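# Load a white part from the tote into a mould nest

## Task

Pick one white plastic part out of the blue tote and put it, narrow end pointing down and pushed fully home, into the empty nest of whichever mould on the rotary table is closest to the arms. The tote must stay upright in its place with the remaining parts inside it. Finally release the part so that neither arm is in contact with any movable object.

## Robot and tools

Robot: two arms, left_arm and right_arm, each with a two-finger gripper and a wrist camera. Scene frame: origin at table-top height, halfway between the nominal bases; +x points out over the table, +z up, and left_arm is on the +y side (this has nothing to do with left and right in images). Calibrated bases: left_arm at (+0.028, +0.316, +0.033) m, right_arm at (-0.025, -0.372, +0.036) m, both turned only slightly about z. A gripper's fingers point along its own +z and spread along its own y. end_effector_position is the spot between the finger pads, under 1 cm back from the tips. Reported positions and orientations may be a few cm off, worse at long reach.

execute_actions(actions, cameras): actions is a list of actions. Each action is a table of up to 15 rows, one row per 1/30 s control step; a short table repeats its final row until 15 steps have passed. Every row holds 14 numbers in [-1, 1], one flat list covering both arms: left_arm dx, dy, dz, rx, ry, rz, opening, then right_arm in the same order. dx..rz are an offset, along the scene axes, from that arm's Hand target as it was when the action began; all rows of one action use that same starting point, so repeating an offset in a later action moves further. Scale: 1.0 = 0.6 m for dx, dy, dz and 180 degrees for the rx, ry, rz rotation vector, turning about the Hand target position. Six zeros re-request the current Hand target. opening is absolute, not an offset: +1 fully open (about 87 mm between pads), +0.5 about 69 mm, 0 about 43 mm, -0.5 about 18 mm, -1 closed. A 0 there is a real command, so resend the present opening to keep a gripper unchanged. Images appear only when actions is empty or cameras names them (["all"], a list of names, or []).

move(target, speed, blend, opening_speed, blocking, cameras): target is one 14-number row in the same layout and units as above, or a list of up to 15 such rows visited in turn; every row is an offset from the Hand targets at the move's start, not from the previous row. Paths are straight lines, do not avoid obstacles or the other arm, and all finish together within 10 s. speed is top path speed in m/s (0.002 to 2.9, default 0.25; rotation up to twice that in rad/s), one value or one per row. blend is a corner-rounding distance in m (0 = stop at each row). opening_speed sets how fast openings change, in scale units per second, at least 0.2. blocking=false returns after about 0.5 s while the move continues. The result adds a move: line giving the ending (done, off_target, moving, held, fault) and any limits (paced = pose clipped, held = steps withheld). done only means within 10 mm and 2 degrees; it says nothing about contact.

wait(seconds 0 to 10, cameras) lets time pass with last commands held. stop(cameras) brakes a running move. zoom_image(camera, region) enlarges [x0, y0, x1, y1] pixels (at most 504 by 504) from that camera's latest image. finished_scene(scene) ends the scene irreversibly; do not call anything after it in the same reply.

Cameras, all 896x504: cam_head_left, cam_head_right, cam_high, cam_low, cam_left_wrist, cam_right_wrist. Calibration (K, distortion, T_world_to_cam) is supplied; fixed cameras may be a few mm or degrees off, and wrist images may lag during motion.

Result lines: end_effector_position (m) and end_effector_quat_wxyz per arm; Hand target, the last commanded pose after clipping, from which the next offsets count; Tool commands; grip_measured, on the same -1..+1 scale as opening; Joint positions (gripper on 0 closed to 1 open); Joint velocities (may be omitted when all are within noise); Joint torques in N m, including gravity load, with joints 1 to 3 wrapping at ±28; motor temperatures. Joint ranges in rad: waist -2.618..3.054, shoulder 0..3.142, elbow 0..3.142 (straight 2.901), wrist pitch ±1.571, wrist yaw ±1.571, wrist roll ±2.094.

Control behaviour: each step, commanded orientation is limited to 40 degrees from the measured one. Friction and gravity often leave the gripper short, low or tilted, and tiny moves may go sideways or not happen; check the pose after each move, correct tilt, and send the remaining gap as a new offset. An arm blocked by contact keeps pushing until commanded back past its gripper. To grip, command roughly 0.04 below grip_measured at first contact (less for a lighter hold); readings can be off by about 1 mm.

Avoid: dropping the part or releasing it while it moves; fast contacts and targets set far beyond a contact; the arms, grippers or wrist cameras touching or squeezing each other (the clearance check does not guard grippers and cameras); closing one gripper on the other's fingers; camera cables rubbing objects; paths near an arm's own base; knocking the tote over or anything off the table; long stretched holds or pushes that heat motors (MOTOR HOT at 75 °C, fault and arm fold at 90 °C). Loose objects may occasionally get nudged.

Each tool is called after "Emit:" as name(argument=value, ...), one argument or row to a line, values as JSON.

## Session

Emit:
execute_actions(
  actions=[],
)

Scene clock: 0.00 s.
left_arm: end_effector_position=(+0.4068, +0.2545, +0.1821) grip_measured=+1.000 end_effector_quat_wxyz=(+0.468, -0.072, +0.881, -0.016) | right_arm: end_effector_position=(+0.2236, -0.2900, +0.0598) grip_measured=+0.985 end_effector_quat_wxyz=(+0.543, +0.087, +0.835, +0.014)
Joint positions: left_arm=[-0.226 1.326 0.907 -0.196 -0.235 -0.279 1] | right_arm=[0.717 1.043 0.067 0.417 0.689 0.509 0.993]
Joint velocities: within noise
Joint torques (N m): no reading
Motor temperatures (°C): left_arm=[30 35 38 29 27 29 29] | right_arm=[31 41 36 30 27 28 31]
Heat: left arm: 38 °C; right arm: 41 °C.
Hand target: left_arm +0.4084, +0.2542, +0.1875; +0.474, -0.073, +0.877, -0.018 | right_arm +0.2269, -0.2875, +0.0649; +0.549, +0.090, +0.831, +0.019
Tool commands: left_gripper/opening=+1.0 right_gripper/opening=+1.0

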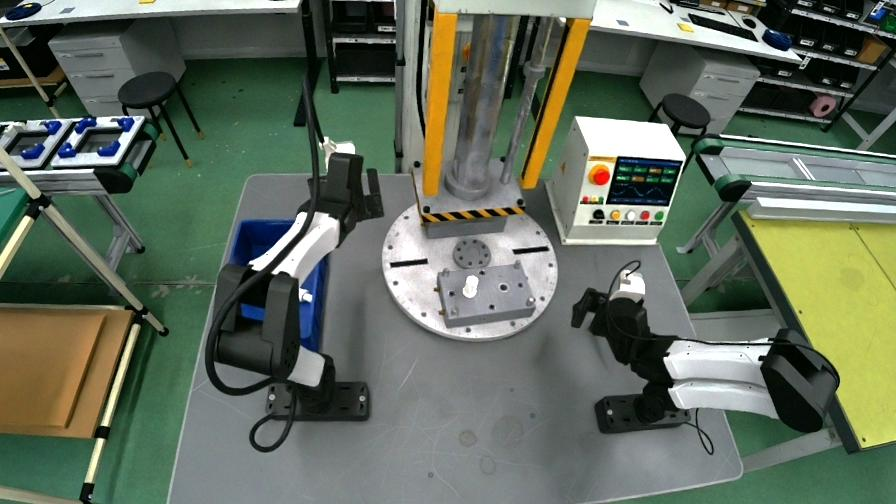

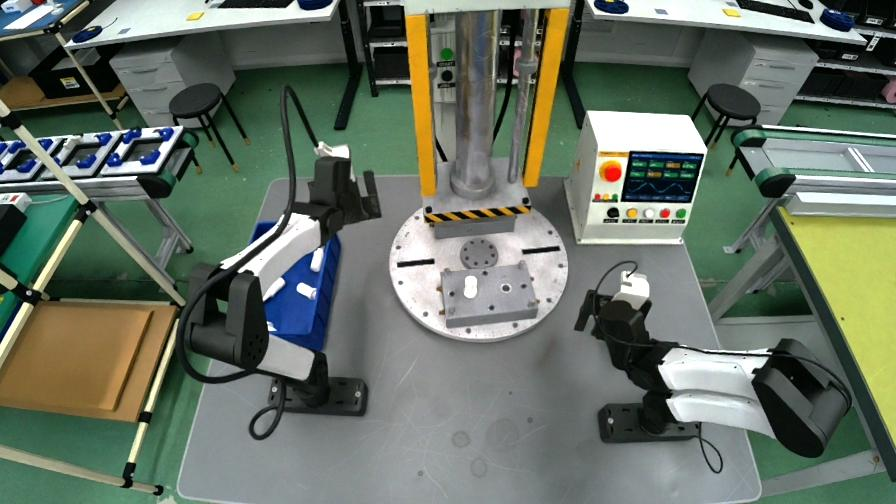

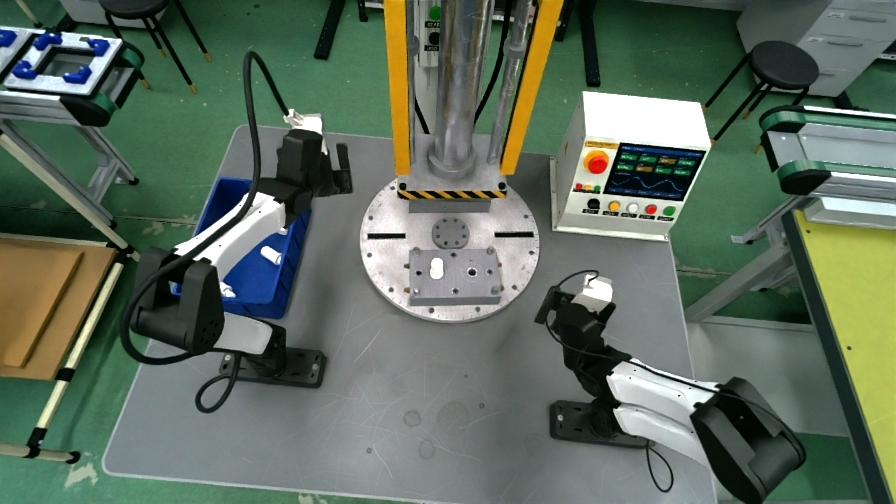

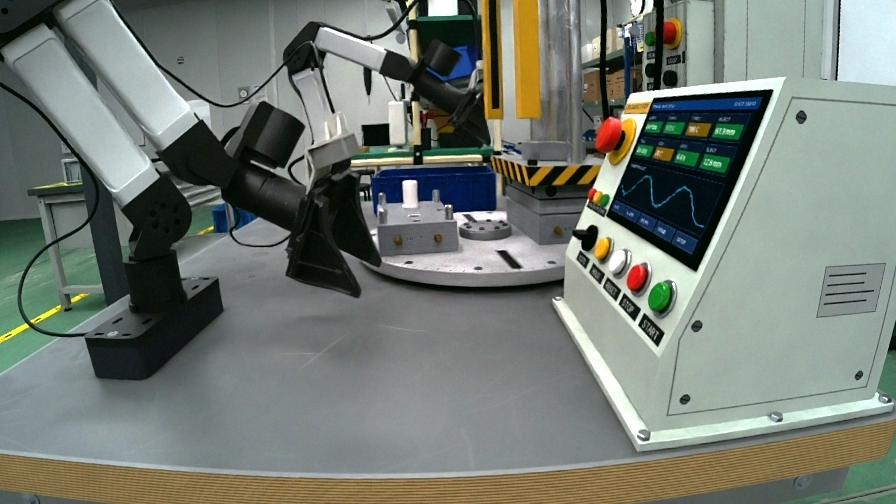

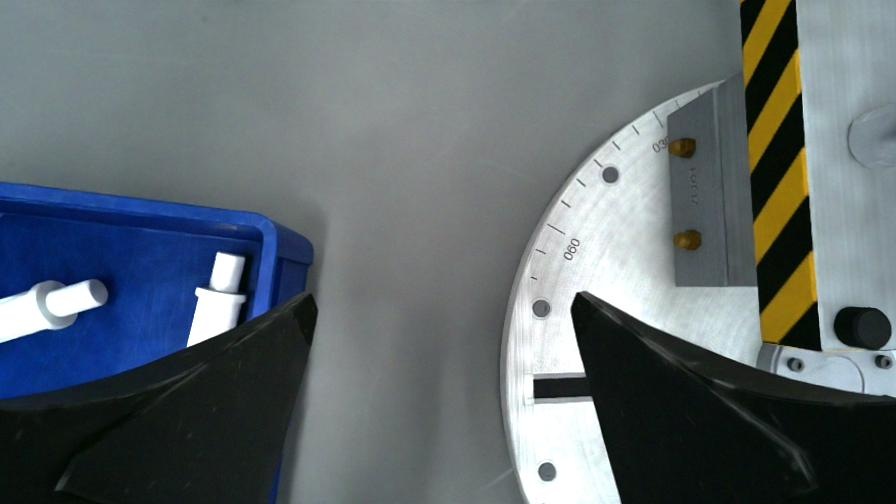

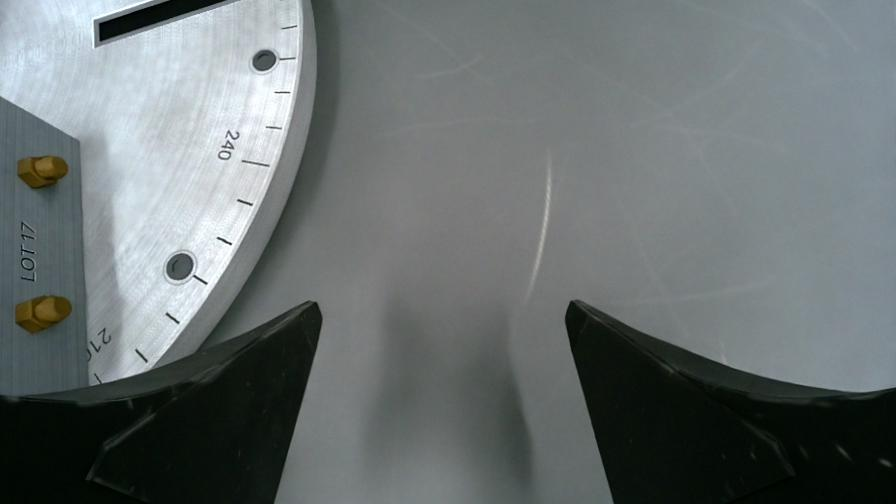

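Emit:
zoom_image(
  camera="cam_high",
  region=[340, 160, 560, 340],
)

Emit:
zoom_image(
  camera="cam_head_right",
  region=[220, 180, 400, 380],
)

Emit:
zoom_image(
  camera="cam_low",
  region=[340, 130, 600, 300],
)

Emit:
zoom_image(
  camera="cam_left_wrist",
  region=[0, 160, 320, 400],
)

Scaled by 2.291 from the camera's 896x504 image, which has a finer 1280x720 frame.

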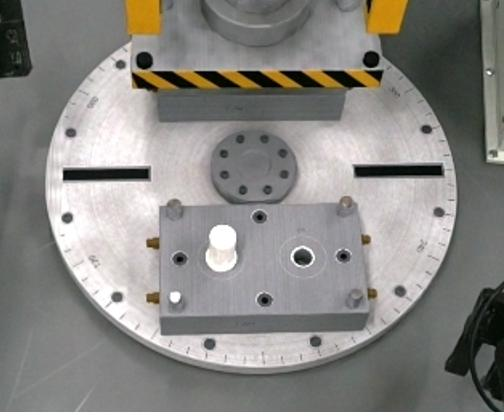

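Scaled by 2.520 from the camera's 896x504 image, which has a finer 1280x720 frame.

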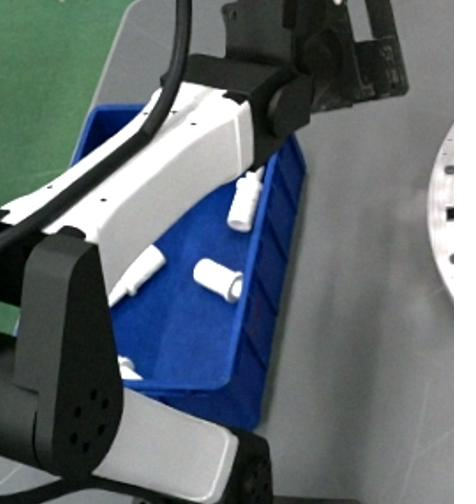

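Scaled by 1.938 from the camera's 896x504 image, which has a finer 1280x720 frame.

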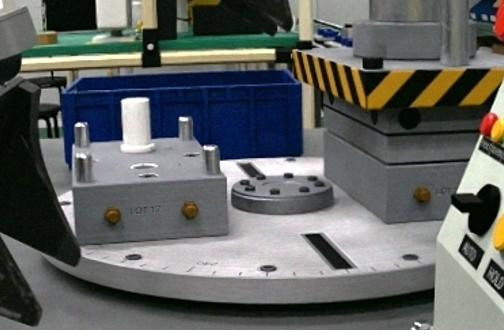

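Scaled by 1.575 from the camera's 896x504 image, which has a finer 1280x720 frame.

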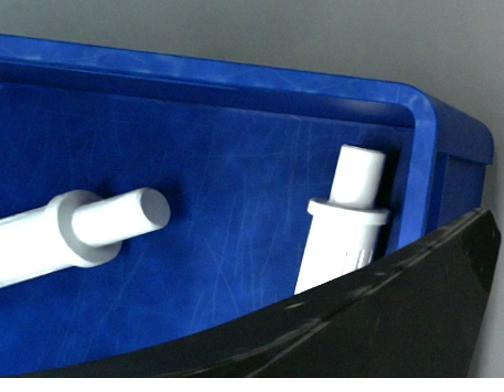

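Emit:
move(
  target=[-0.147, 0.26, 0.24, 0, 0, 0.11, 1, 0, 0, 0, 0, 0, 0, 1],
  cameras=["all"],
)

Scene clock: 92.87 s.
left_arm: end_effector_position=(+0.3204, +0.4092, +0.3250) grip_measured=+1.000 end_effector_quat_wxyz=(+0.466, -0.226, +0.853, +0.064) | right_arm: end_effector_position=(+0.2236, -0.2900, +0.0598) grip_measured=+0.985 end_effector_quat_wxyz=(+0.543, +0.087, +0.835, +0.014)
Joint positions: left_arm=[0.289 1.1 1.343 -0.838 -0.099 -0.19 1] | right_arm=[0.717 1.043 0.067 0.417 0.689 0.509 0.993]
Joint torques (N m): left_arm=[1.32 -2.15 9.92 1.6 0.17 0.12] | right_arm=[-0.32 -1.42 6.37 1.91 0.27 0.02]
Motor temperatures (°C): left_arm=[30 37 43 34 27 29 28] | right_arm=[31 40 42 35 27 28 31]
Heat: left arm: 43 °C; right arm: 42 °C.
Hand target: left_arm +0.3203, +0.4102, +0.3315; +0.470, -0.222, +0.852, +0.064 | right_arm +0.2269, -0.2875, +0.0649; +0.549, +0.090, +0.831, +0.019
Off the commanded pose: left_arm 0.007 m, 1 deg | right_arm 0.007 m, 1 deg.
move: done
camera_calibration:
cam_left_wrist: T_world_to_cam=[[0.44295, -0.889612, 0.111291, 0.182596], [-0.886311, -0.45321, -0.0951545, 0.522105], [0.135089, -0.0564901, -0.989222, 0.439834], [0, 0, 0, 1]] pos_world=[0.322449, 0.423909, 0.464453]

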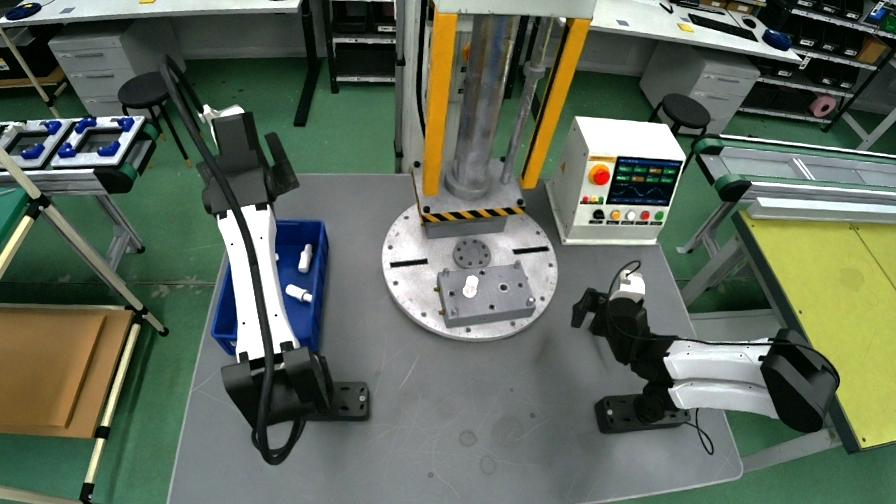

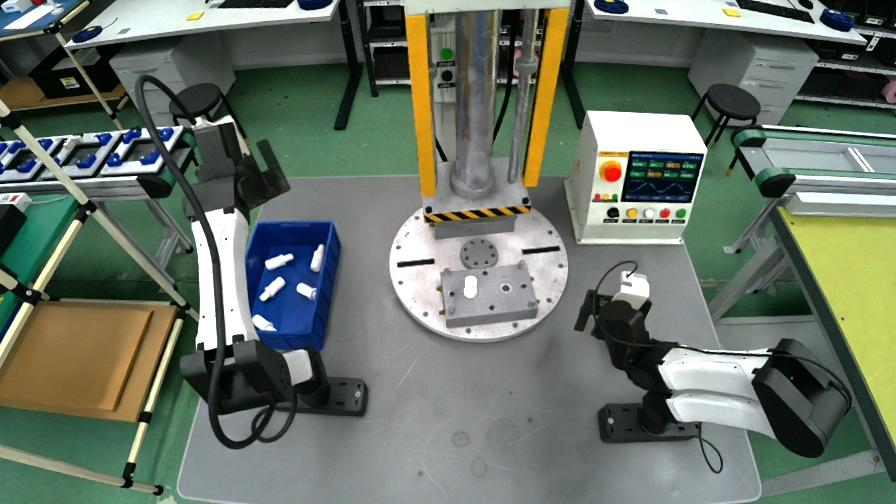

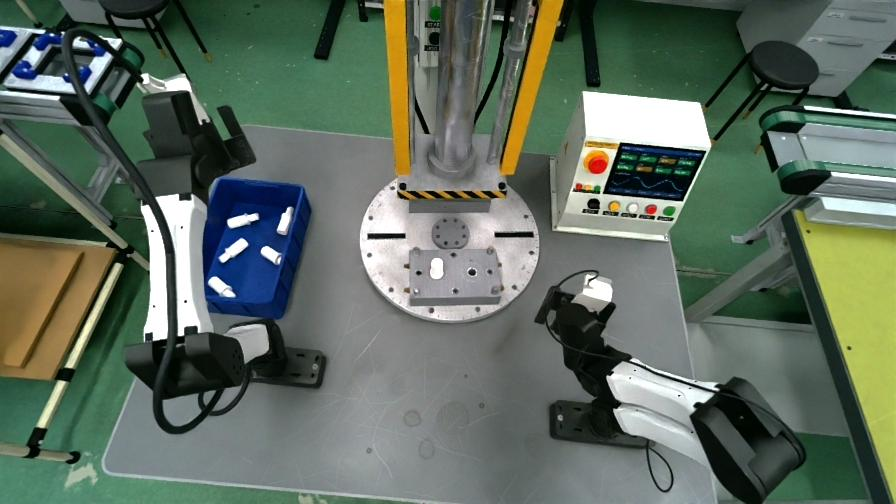

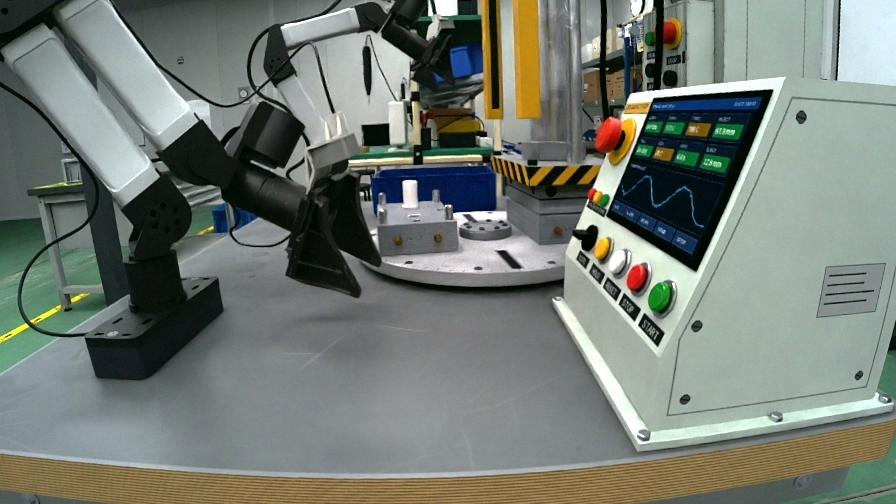

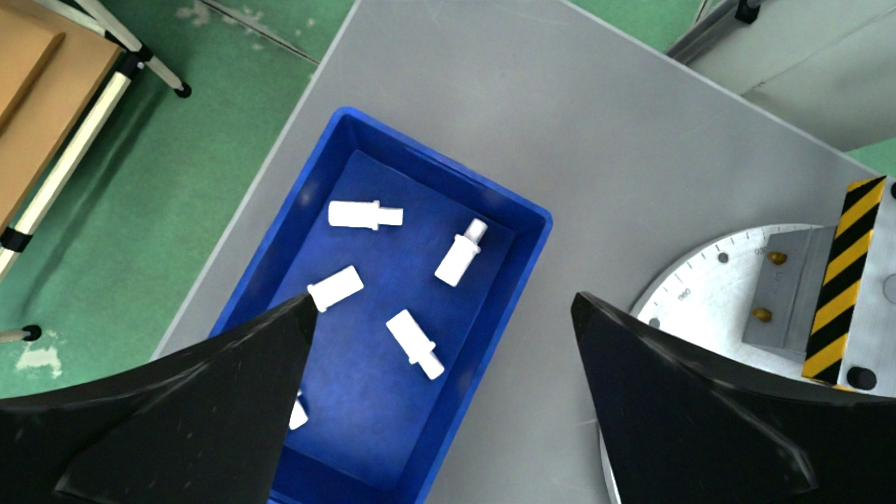

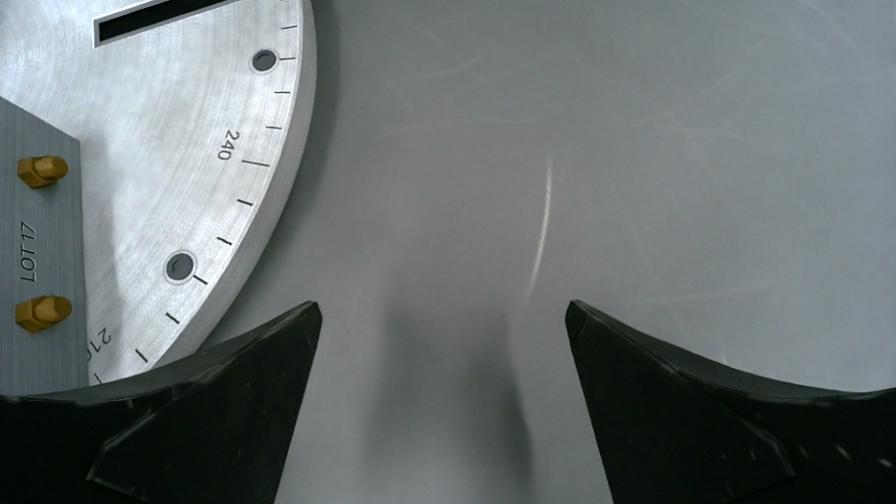

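Emit:
zoom_image(
  camera="cam_high",
  region=[190, 160, 330, 330],
)

Emit:
zoom_image(
  camera="cam_left_wrist",
  region=[180, 90, 580, 490],
)

Emit:
zoom_image(
  camera="cam_head_right",
  region=[230, 200, 370, 370],
)

Scaled by 2.965 from the camera's 896x504 image, which has a finer 1280x720 frame.

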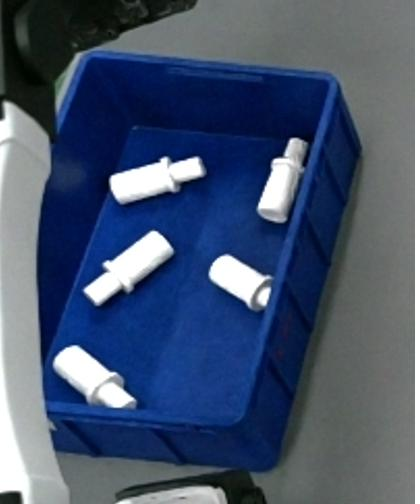

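Scaled by 1.260 from the camera's 896x504 image, which has a finer 1280x720 frame.

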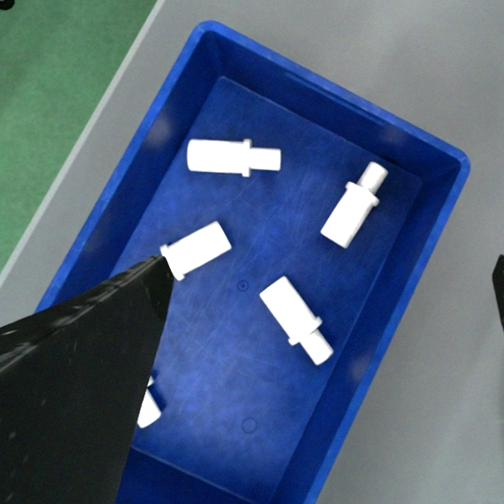

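Scaled by 2.965 from the camera's 896x504 image, which has a finer 1280x720 frame.

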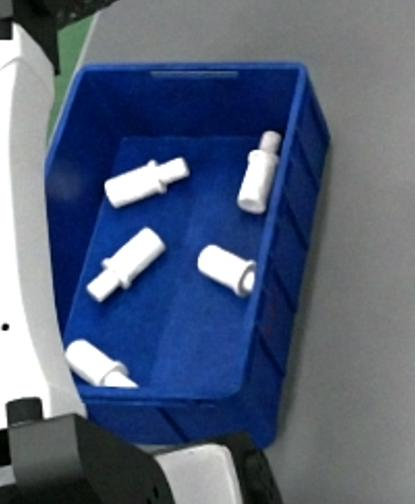

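Emit:
zoom_image(
  camera="cam_low",
  region=[220, 90, 400, 310],
)

Emit:
zoom_image(
  camera="cam_head_left",
  region=[180, 80, 320, 240],
)

Emit:
zoom_image(
  camera="cam_head_right",
  region=[560, 250, 680, 360],
)

Emit:
zoom_image(
  camera="cam_head_left",
  region=[420, 230, 560, 340],
)

Scaled by 2.291 from the camera's 896x504 image, which has a finer 1280x720 frame.

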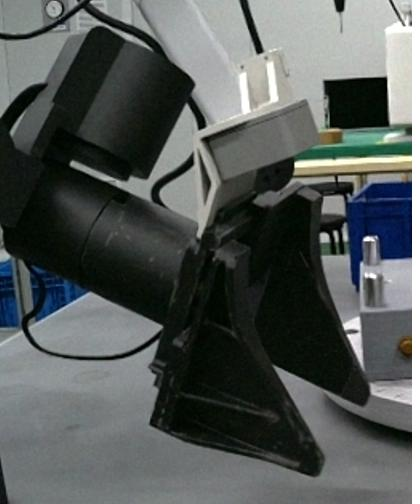

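Scaled by 3.150 from the camera's 896x504 image, which has a finer 1280x720 frame.

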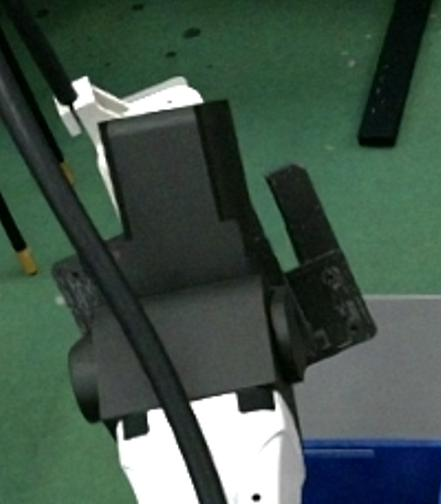

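Scaled by 4.200 from the camera's 896x504 image, which has a finer 1280x720 frame.

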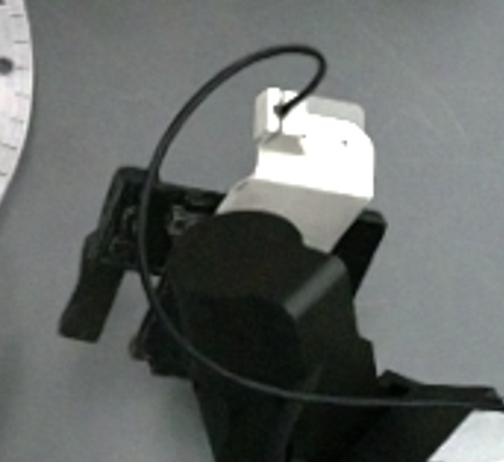

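Scaled by 3.600 from the camera's 896x504 image, which has a finer 1280x720 frame.

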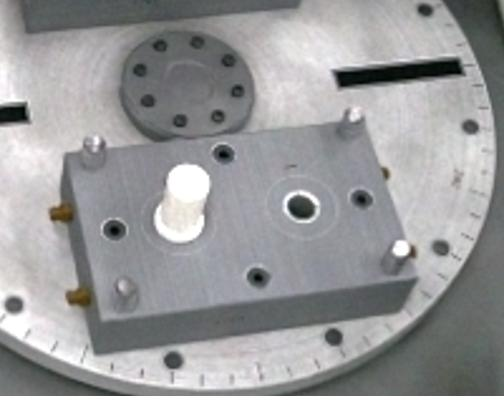

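Emit:
move(
  target=[0.016, -0.434, -0.136, -0.043, 0.314, -0.1485, 1, 0, 0, 0, 0, 0, 0, 1],
  cameras=["all"],
)

Scene clock: 227.10 s.
left_arm: end_effector_position=(+0.3277, +0.1639, +0.2507) grip_measured=+1.000 end_effector_quat_wxyz=(+0.086, -0.014, +0.996, -0.021) | right_arm: end_effector_position=(+0.2236, -0.2900, +0.0598) grip_measured=+0.985 end_effector_quat_wxyz=(+0.543, +0.087, +0.835, +0.014)
Joint positions: left_arm=[-0.422 1.883 2.077 -1.591 -0.037 -0.458 1] | right_arm=[0.717 1.043 0.067 0.417 0.689 0.509 0.993]
Joint torques (N m): left_arm=[-0.39 -5.94 9.13 0.7 0.49 0.09] | right_arm=[-0.36 -1.48 6.3 1.91 0.28 0.01]
Motor temperatures (°C): left_arm=[29 34 49 37 27 29 28] | right_arm=[31 39 43 37 27 28 31]
Heat: left arm: 49 °C; right arm: 43 °C.
Hand target: left_arm +0.3298, +0.1497, +0.2500; +0.001, -0.001, +1.000, +0.000 | right_arm +0.2269, -0.2875, +0.0649; +0.549, +0.090, +0.831, +0.019
Off the commanded pose: left_arm 0.014 m, 10 deg | right_arm 0.007 m, 1 deg.
joint read past its limit (left arm) — joint 4 (wrist pitch), lower limit.
joint sent to its limit (left arm) — joint 4 (wrist pitch), lower limit. The joint targets are off in orientation, not in position.
move: off_target (left_arm)
camera_calibration:
cam_left_wrist: T_world_to_cam=[[0.0286715, -0.998218, 0.0523384, 0.137814], [-0.760138, 0.012229, 0.649647, 0.106018], [-0.649129, -0.0584108, -0.758432, 0.551034], [0, 0, 0, 1]] pos_world=[0.434329, 0.168458, 0.341835]

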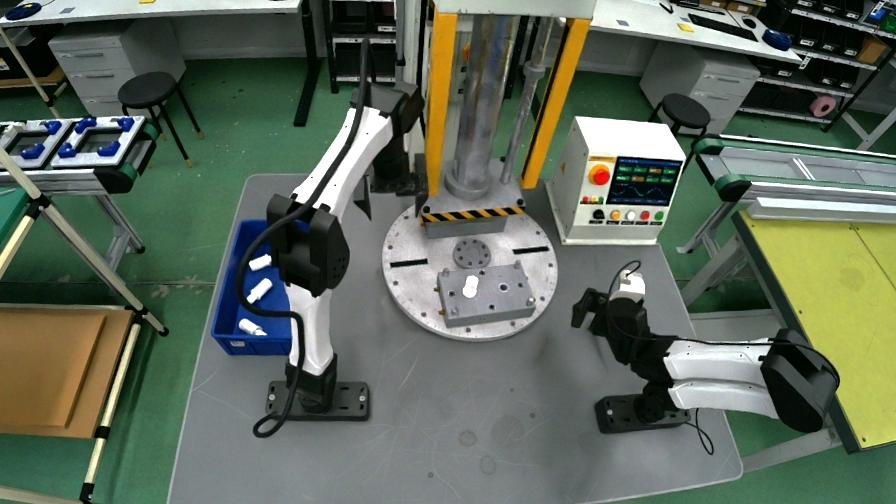

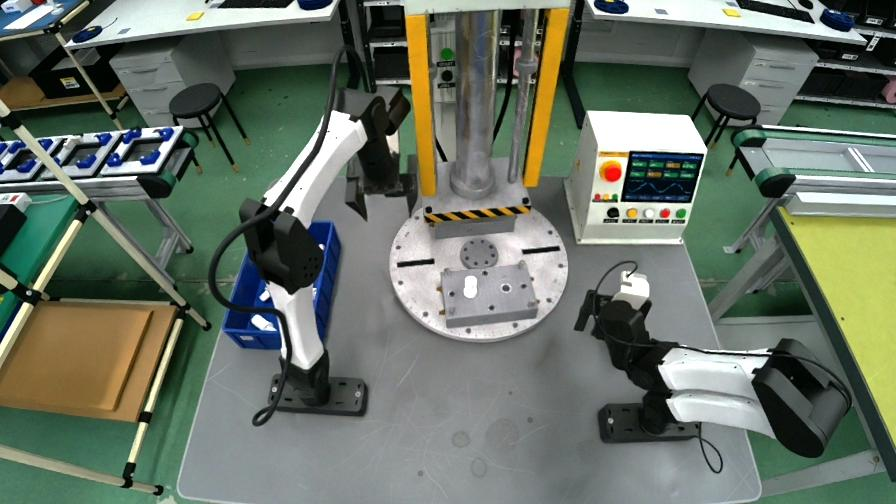

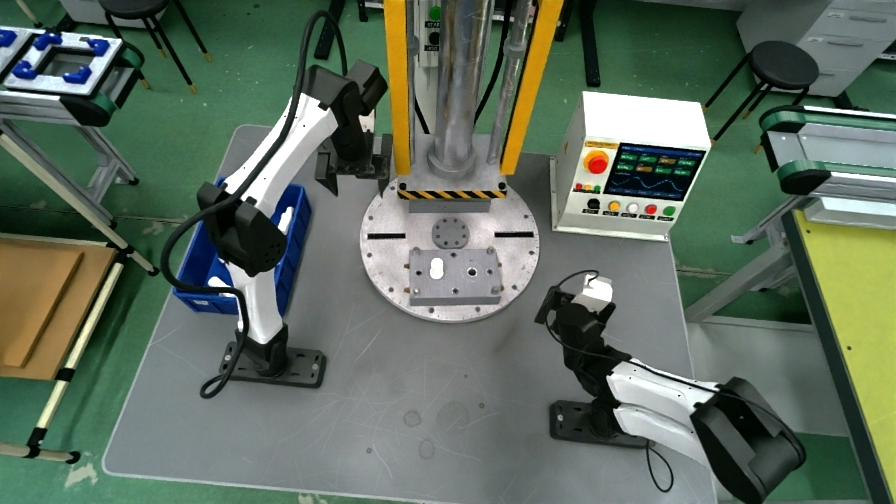

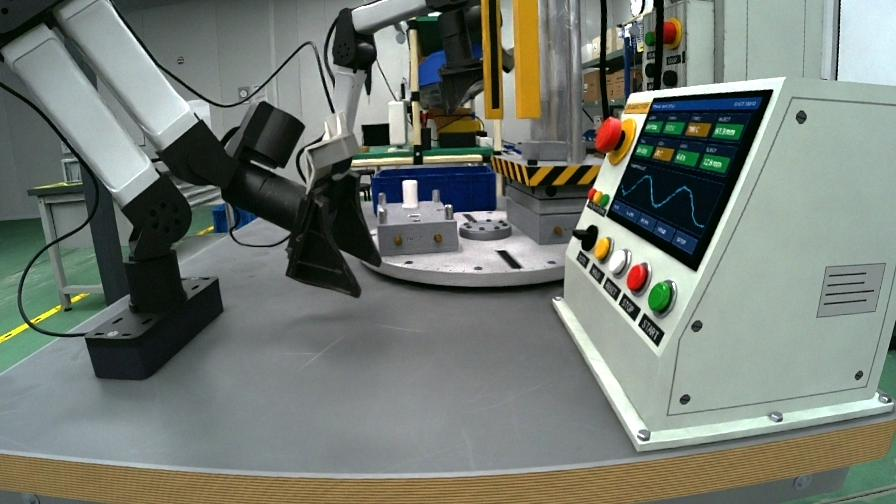

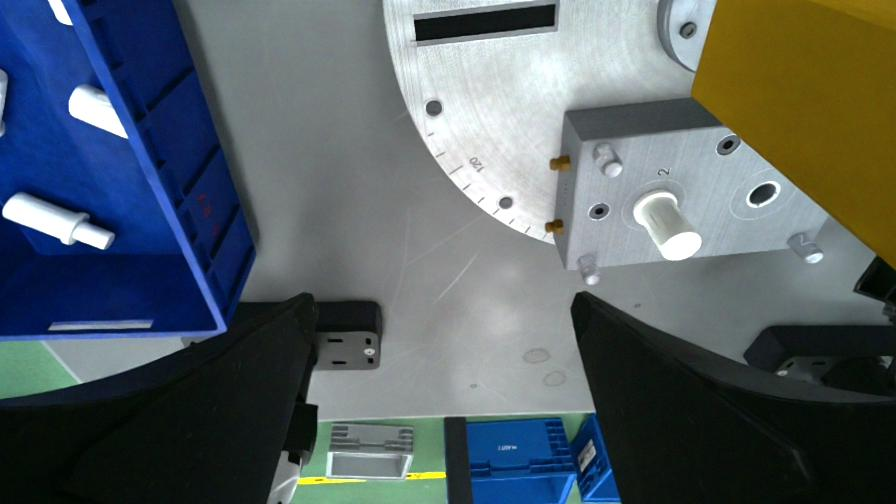

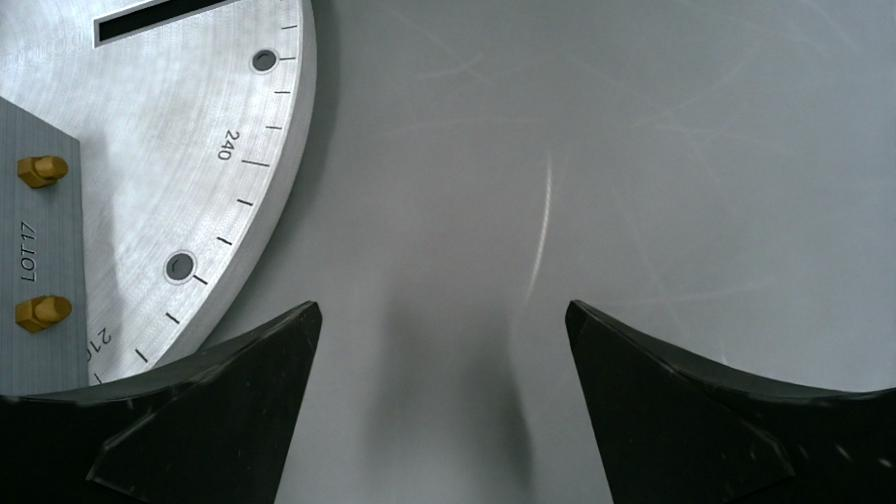

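Emit:
zoom_image(
  camera="cam_low",
  region=[380, 0, 540, 120],
)

Emit:
zoom_image(
  camera="cam_head_right",
  region=[300, 30, 440, 230],
)

Emit:
zoom_image(
  camera="cam_high",
  region=[280, 0, 420, 210],
)

Emit:
zoom_image(
  camera="cam_left_wrist",
  region=[540, 90, 850, 300],
)

Scaled by 3.150 from the camera's 896x504 image, which has a finer 1280x720 frame.

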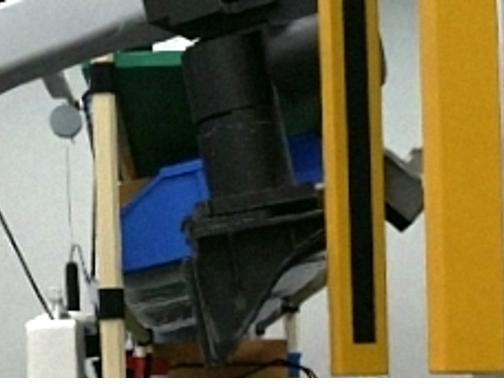

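Scaled by 2.520 from the camera's 896x504 image, which has a finer 1280x720 frame.

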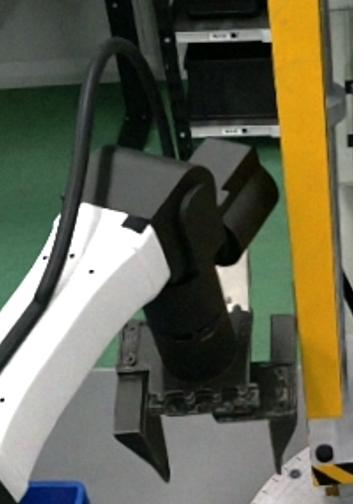

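Scaled by 2.400 from the camera's 896x504 image, which has a finer 1280x720 frame.

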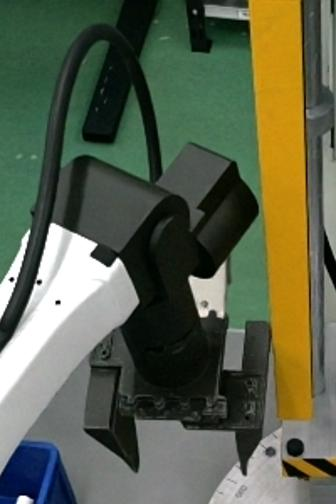

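Scaled by 1.626 from the camera's 896x504 image, which has a finer 1280x720 frame.

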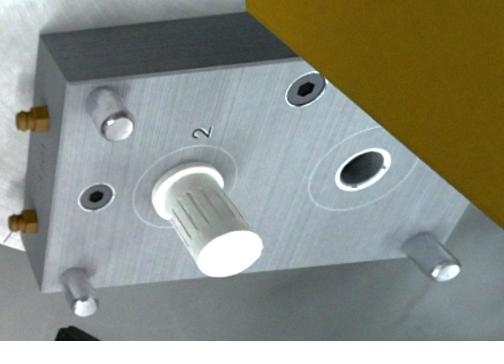

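Emit:
move(
  target=[0, 0, 0.0, 0, 0, 0, -0.9, 0, 0, 0, 0, 0, 0, 1],
  cameras=["cam_left_wrist", "cam_low"],
)

Emit:
zoom_image(
  camera="cam_left_wrist",
  region=[340, 240, 560, 400],
)

Scene clock: 367.73 s.
left_arm: end_effector_position=(+0.3242, +0.1568, +0.2512) grip_measured=-0.900 end_effector_quat_wxyz=(+0.079, -0.010, +0.996, -0.037) | right_arm: end_effector_position=(+0.2236, -0.2900, +0.0598) grip_measured=+0.985 end_effector_quat_wxyz=(+0.543, +0.087, +0.835, +0.014)
Joint positions: left_arm=[-0.427 1.883 2.077 -1.591 -0.002 -0.459 0.05] | right_arm=[0.717 1.043 0.067 0.417 0.689 0.509 0.993]
Joint torques (N m): left_arm=[0.2 -5.86 9.2 0.7 0.18 0.07] | right_arm=[-0.35 -1.36 6.39 1.92 0.27 0]
Motor temperatures (°C): left_arm=[29 39 50 32 28 29 28] | right_arm=[30 38 44 39 27 28 31]
Heat: left arm: 50 °C; right arm: 44 °C.
Hand target: left_arm +0.3299, +0.1498, +0.2500; +0.001, -0.001, +1.000, +0.000 | right_arm +0.2269, -0.2875, +0.0649; +0.549, +0.090, +0.831, +0.019
Off the commanded pose: left_arm 0.009 m, 10 deg | right_arm 0.007 m, 1 deg.
joint read past its limit (left arm) — joint 4 (wrist pitch), lower limit.
joint sent to its limit (left arm) — joint 4 (wrist pitch), lower limit. The joint targets are off in orientation, not in position.
move: off_target (left_arm)
camera_calibration:
cam_left_wrist: T_world_to_cam=[[0.0187587, -0.996349, 0.0832842, 0.125864], [-0.750316, 0.0410262, 0.659805, 0.0928369], [-0.660813, -0.0748666, -0.746807, 0.552128], [0, 0, 0, 1]] pos_world=[0.432149, 0.162932, 0.340596]
Images, in order (width x height): cam_low 896x504, cam_left_wrist 896x504.

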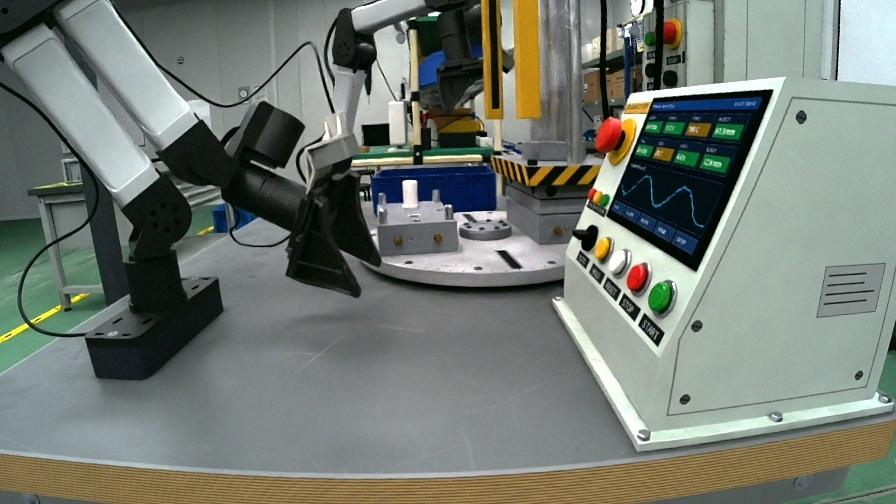

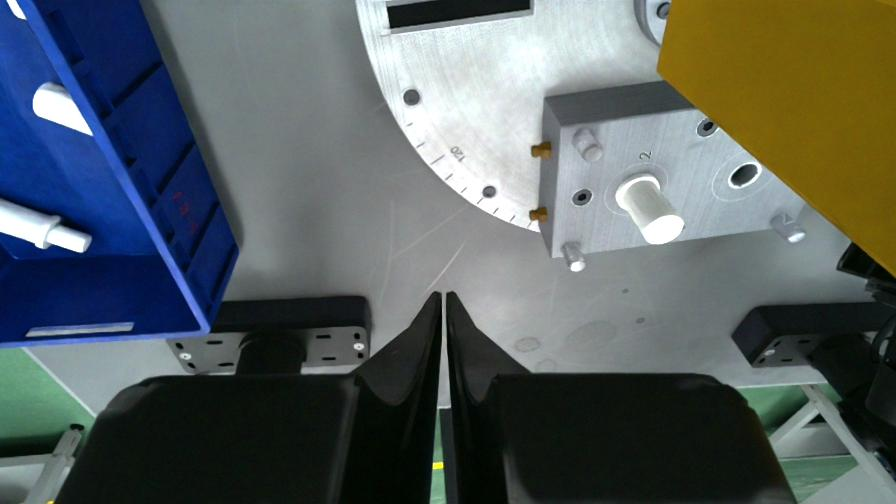

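Scaled by 2.291 from the camera's 896x504 image, which has a finer 1280x720 frame.

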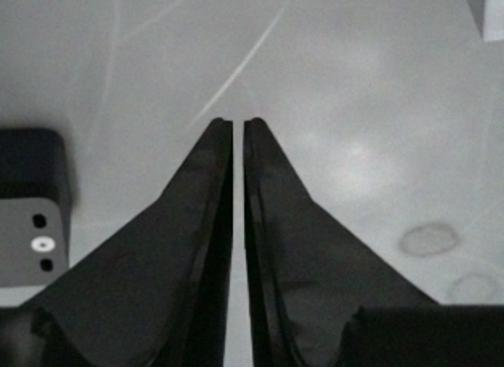

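Emit:
zoom_image(
  camera="cam_low",
  region=[280, 130, 390, 310],
)

Scaled by 2.800 from the camera's 896x504 image, which has a finer 1280x720 frame.

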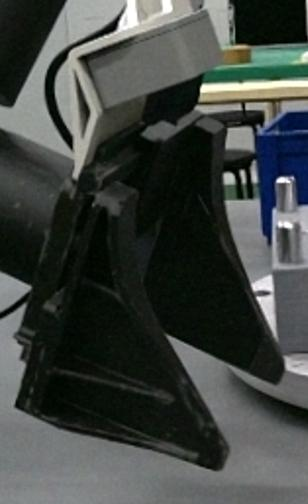

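Emit:
move(
  target=[0.071, 0.577, -0.083, 0.1681, -0.105, 0.6272, 0.05, 0, 0, 0, 0, 0, 0, 1],
  cameras=["cam_left_wrist", "cam_head_right", "cam_high", "cam_head_left"],
)

Scene clock: 575.37 s.
left_arm: end_effector_position=(+0.3713, +0.4901, +0.2011) grip_measured=+0.050 end_effector_quat_wxyz=(-0.156, +0.815, -0.524, -0.193) | right_arm: end_effector_position=(+0.2236, -0.2900, +0.0598) grip_measured=+0.985 end_effector_quat_wxyz=(+0.543, +0.087, +0.835, +0.014)
Joint positions: left_arm=[0.356 2.007 2.021 -1.572 -0.5 -1.652 0.525] | right_arm=[0.717 1.043 0.067 0.417 0.689 0.509 0.993]
Joint torques (N m): left_arm=[1.01 -7.05 9.05 0.13 -0.5 -0.11] | right_arm=[-0.34 -1.42 6.34 1.93 0.29 0.02]
Heat: left arm: 51 °C; right arm: 44 °C.
Hand target: left_arm +0.3725, +0.4960, +0.2002; -0.138, +0.819, -0.511, -0.220 | right_arm +0.2269, -0.2875, +0.0649; +0.549, +0.090, +0.831, +0.019
Off the commanded pose: left_arm 0.006 m, 4 deg | right_arm 0.007 m, 1 deg.
joint sent to its limit (left arm) — joint 4 (wrist pitch), lower limit. The joint targets are off in orientation, not in position.
move: off_target (left_arm)
camera_calibration:
cam_left_wrist: T_world_to_cam=[[0.912212, 0.404967, 0.0622128, -0.553087], [0.355208, -0.857355, 0.372517, 0.235213], [0.204195, -0.317716, -0.925938, 0.404667], [0, 0, 0, 1]] pos_world=[0.338352, 0.554212, 0.321485]
Images, in order (width x height): cam_head_left 896x504, cam_head_right 896x504, cam_high 896x504, cam_left_wrist 896x504.

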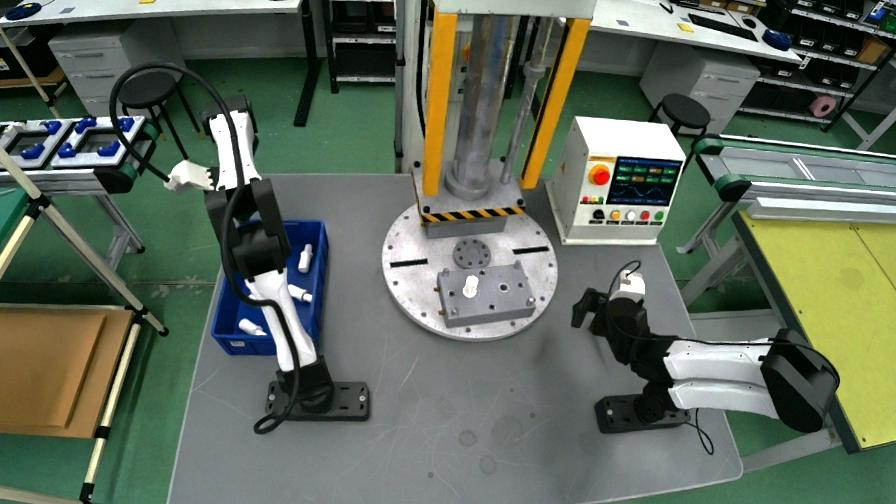

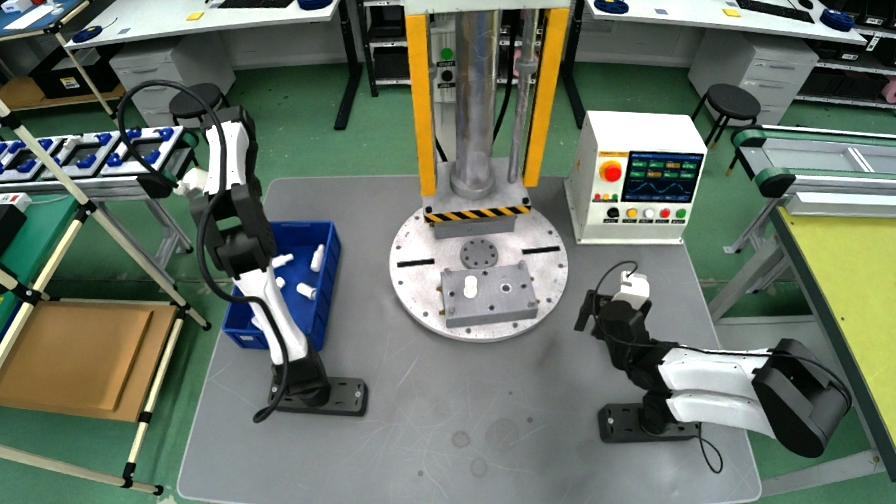

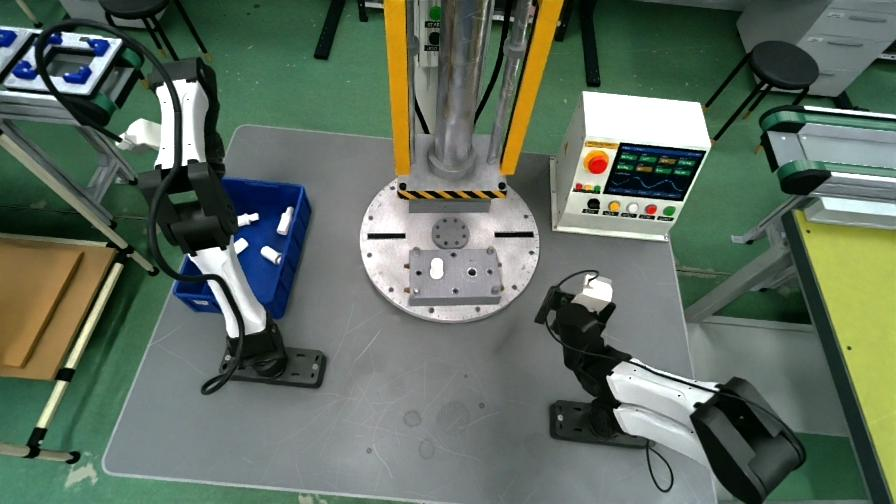

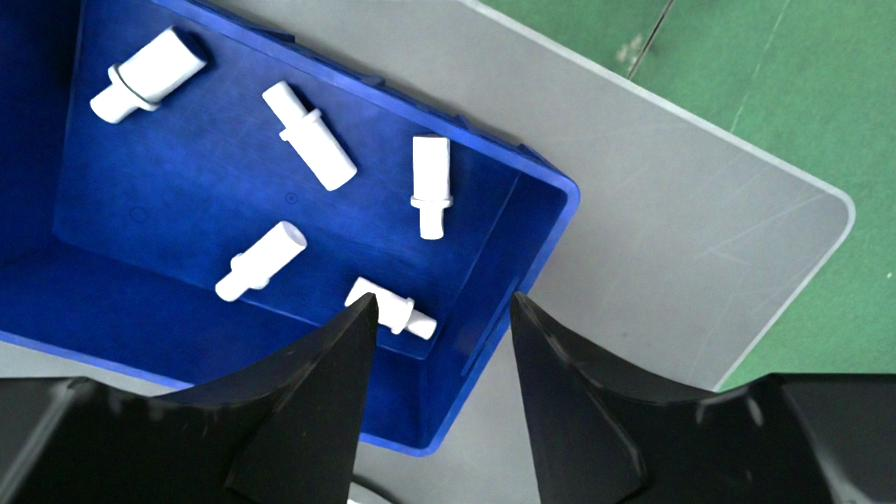

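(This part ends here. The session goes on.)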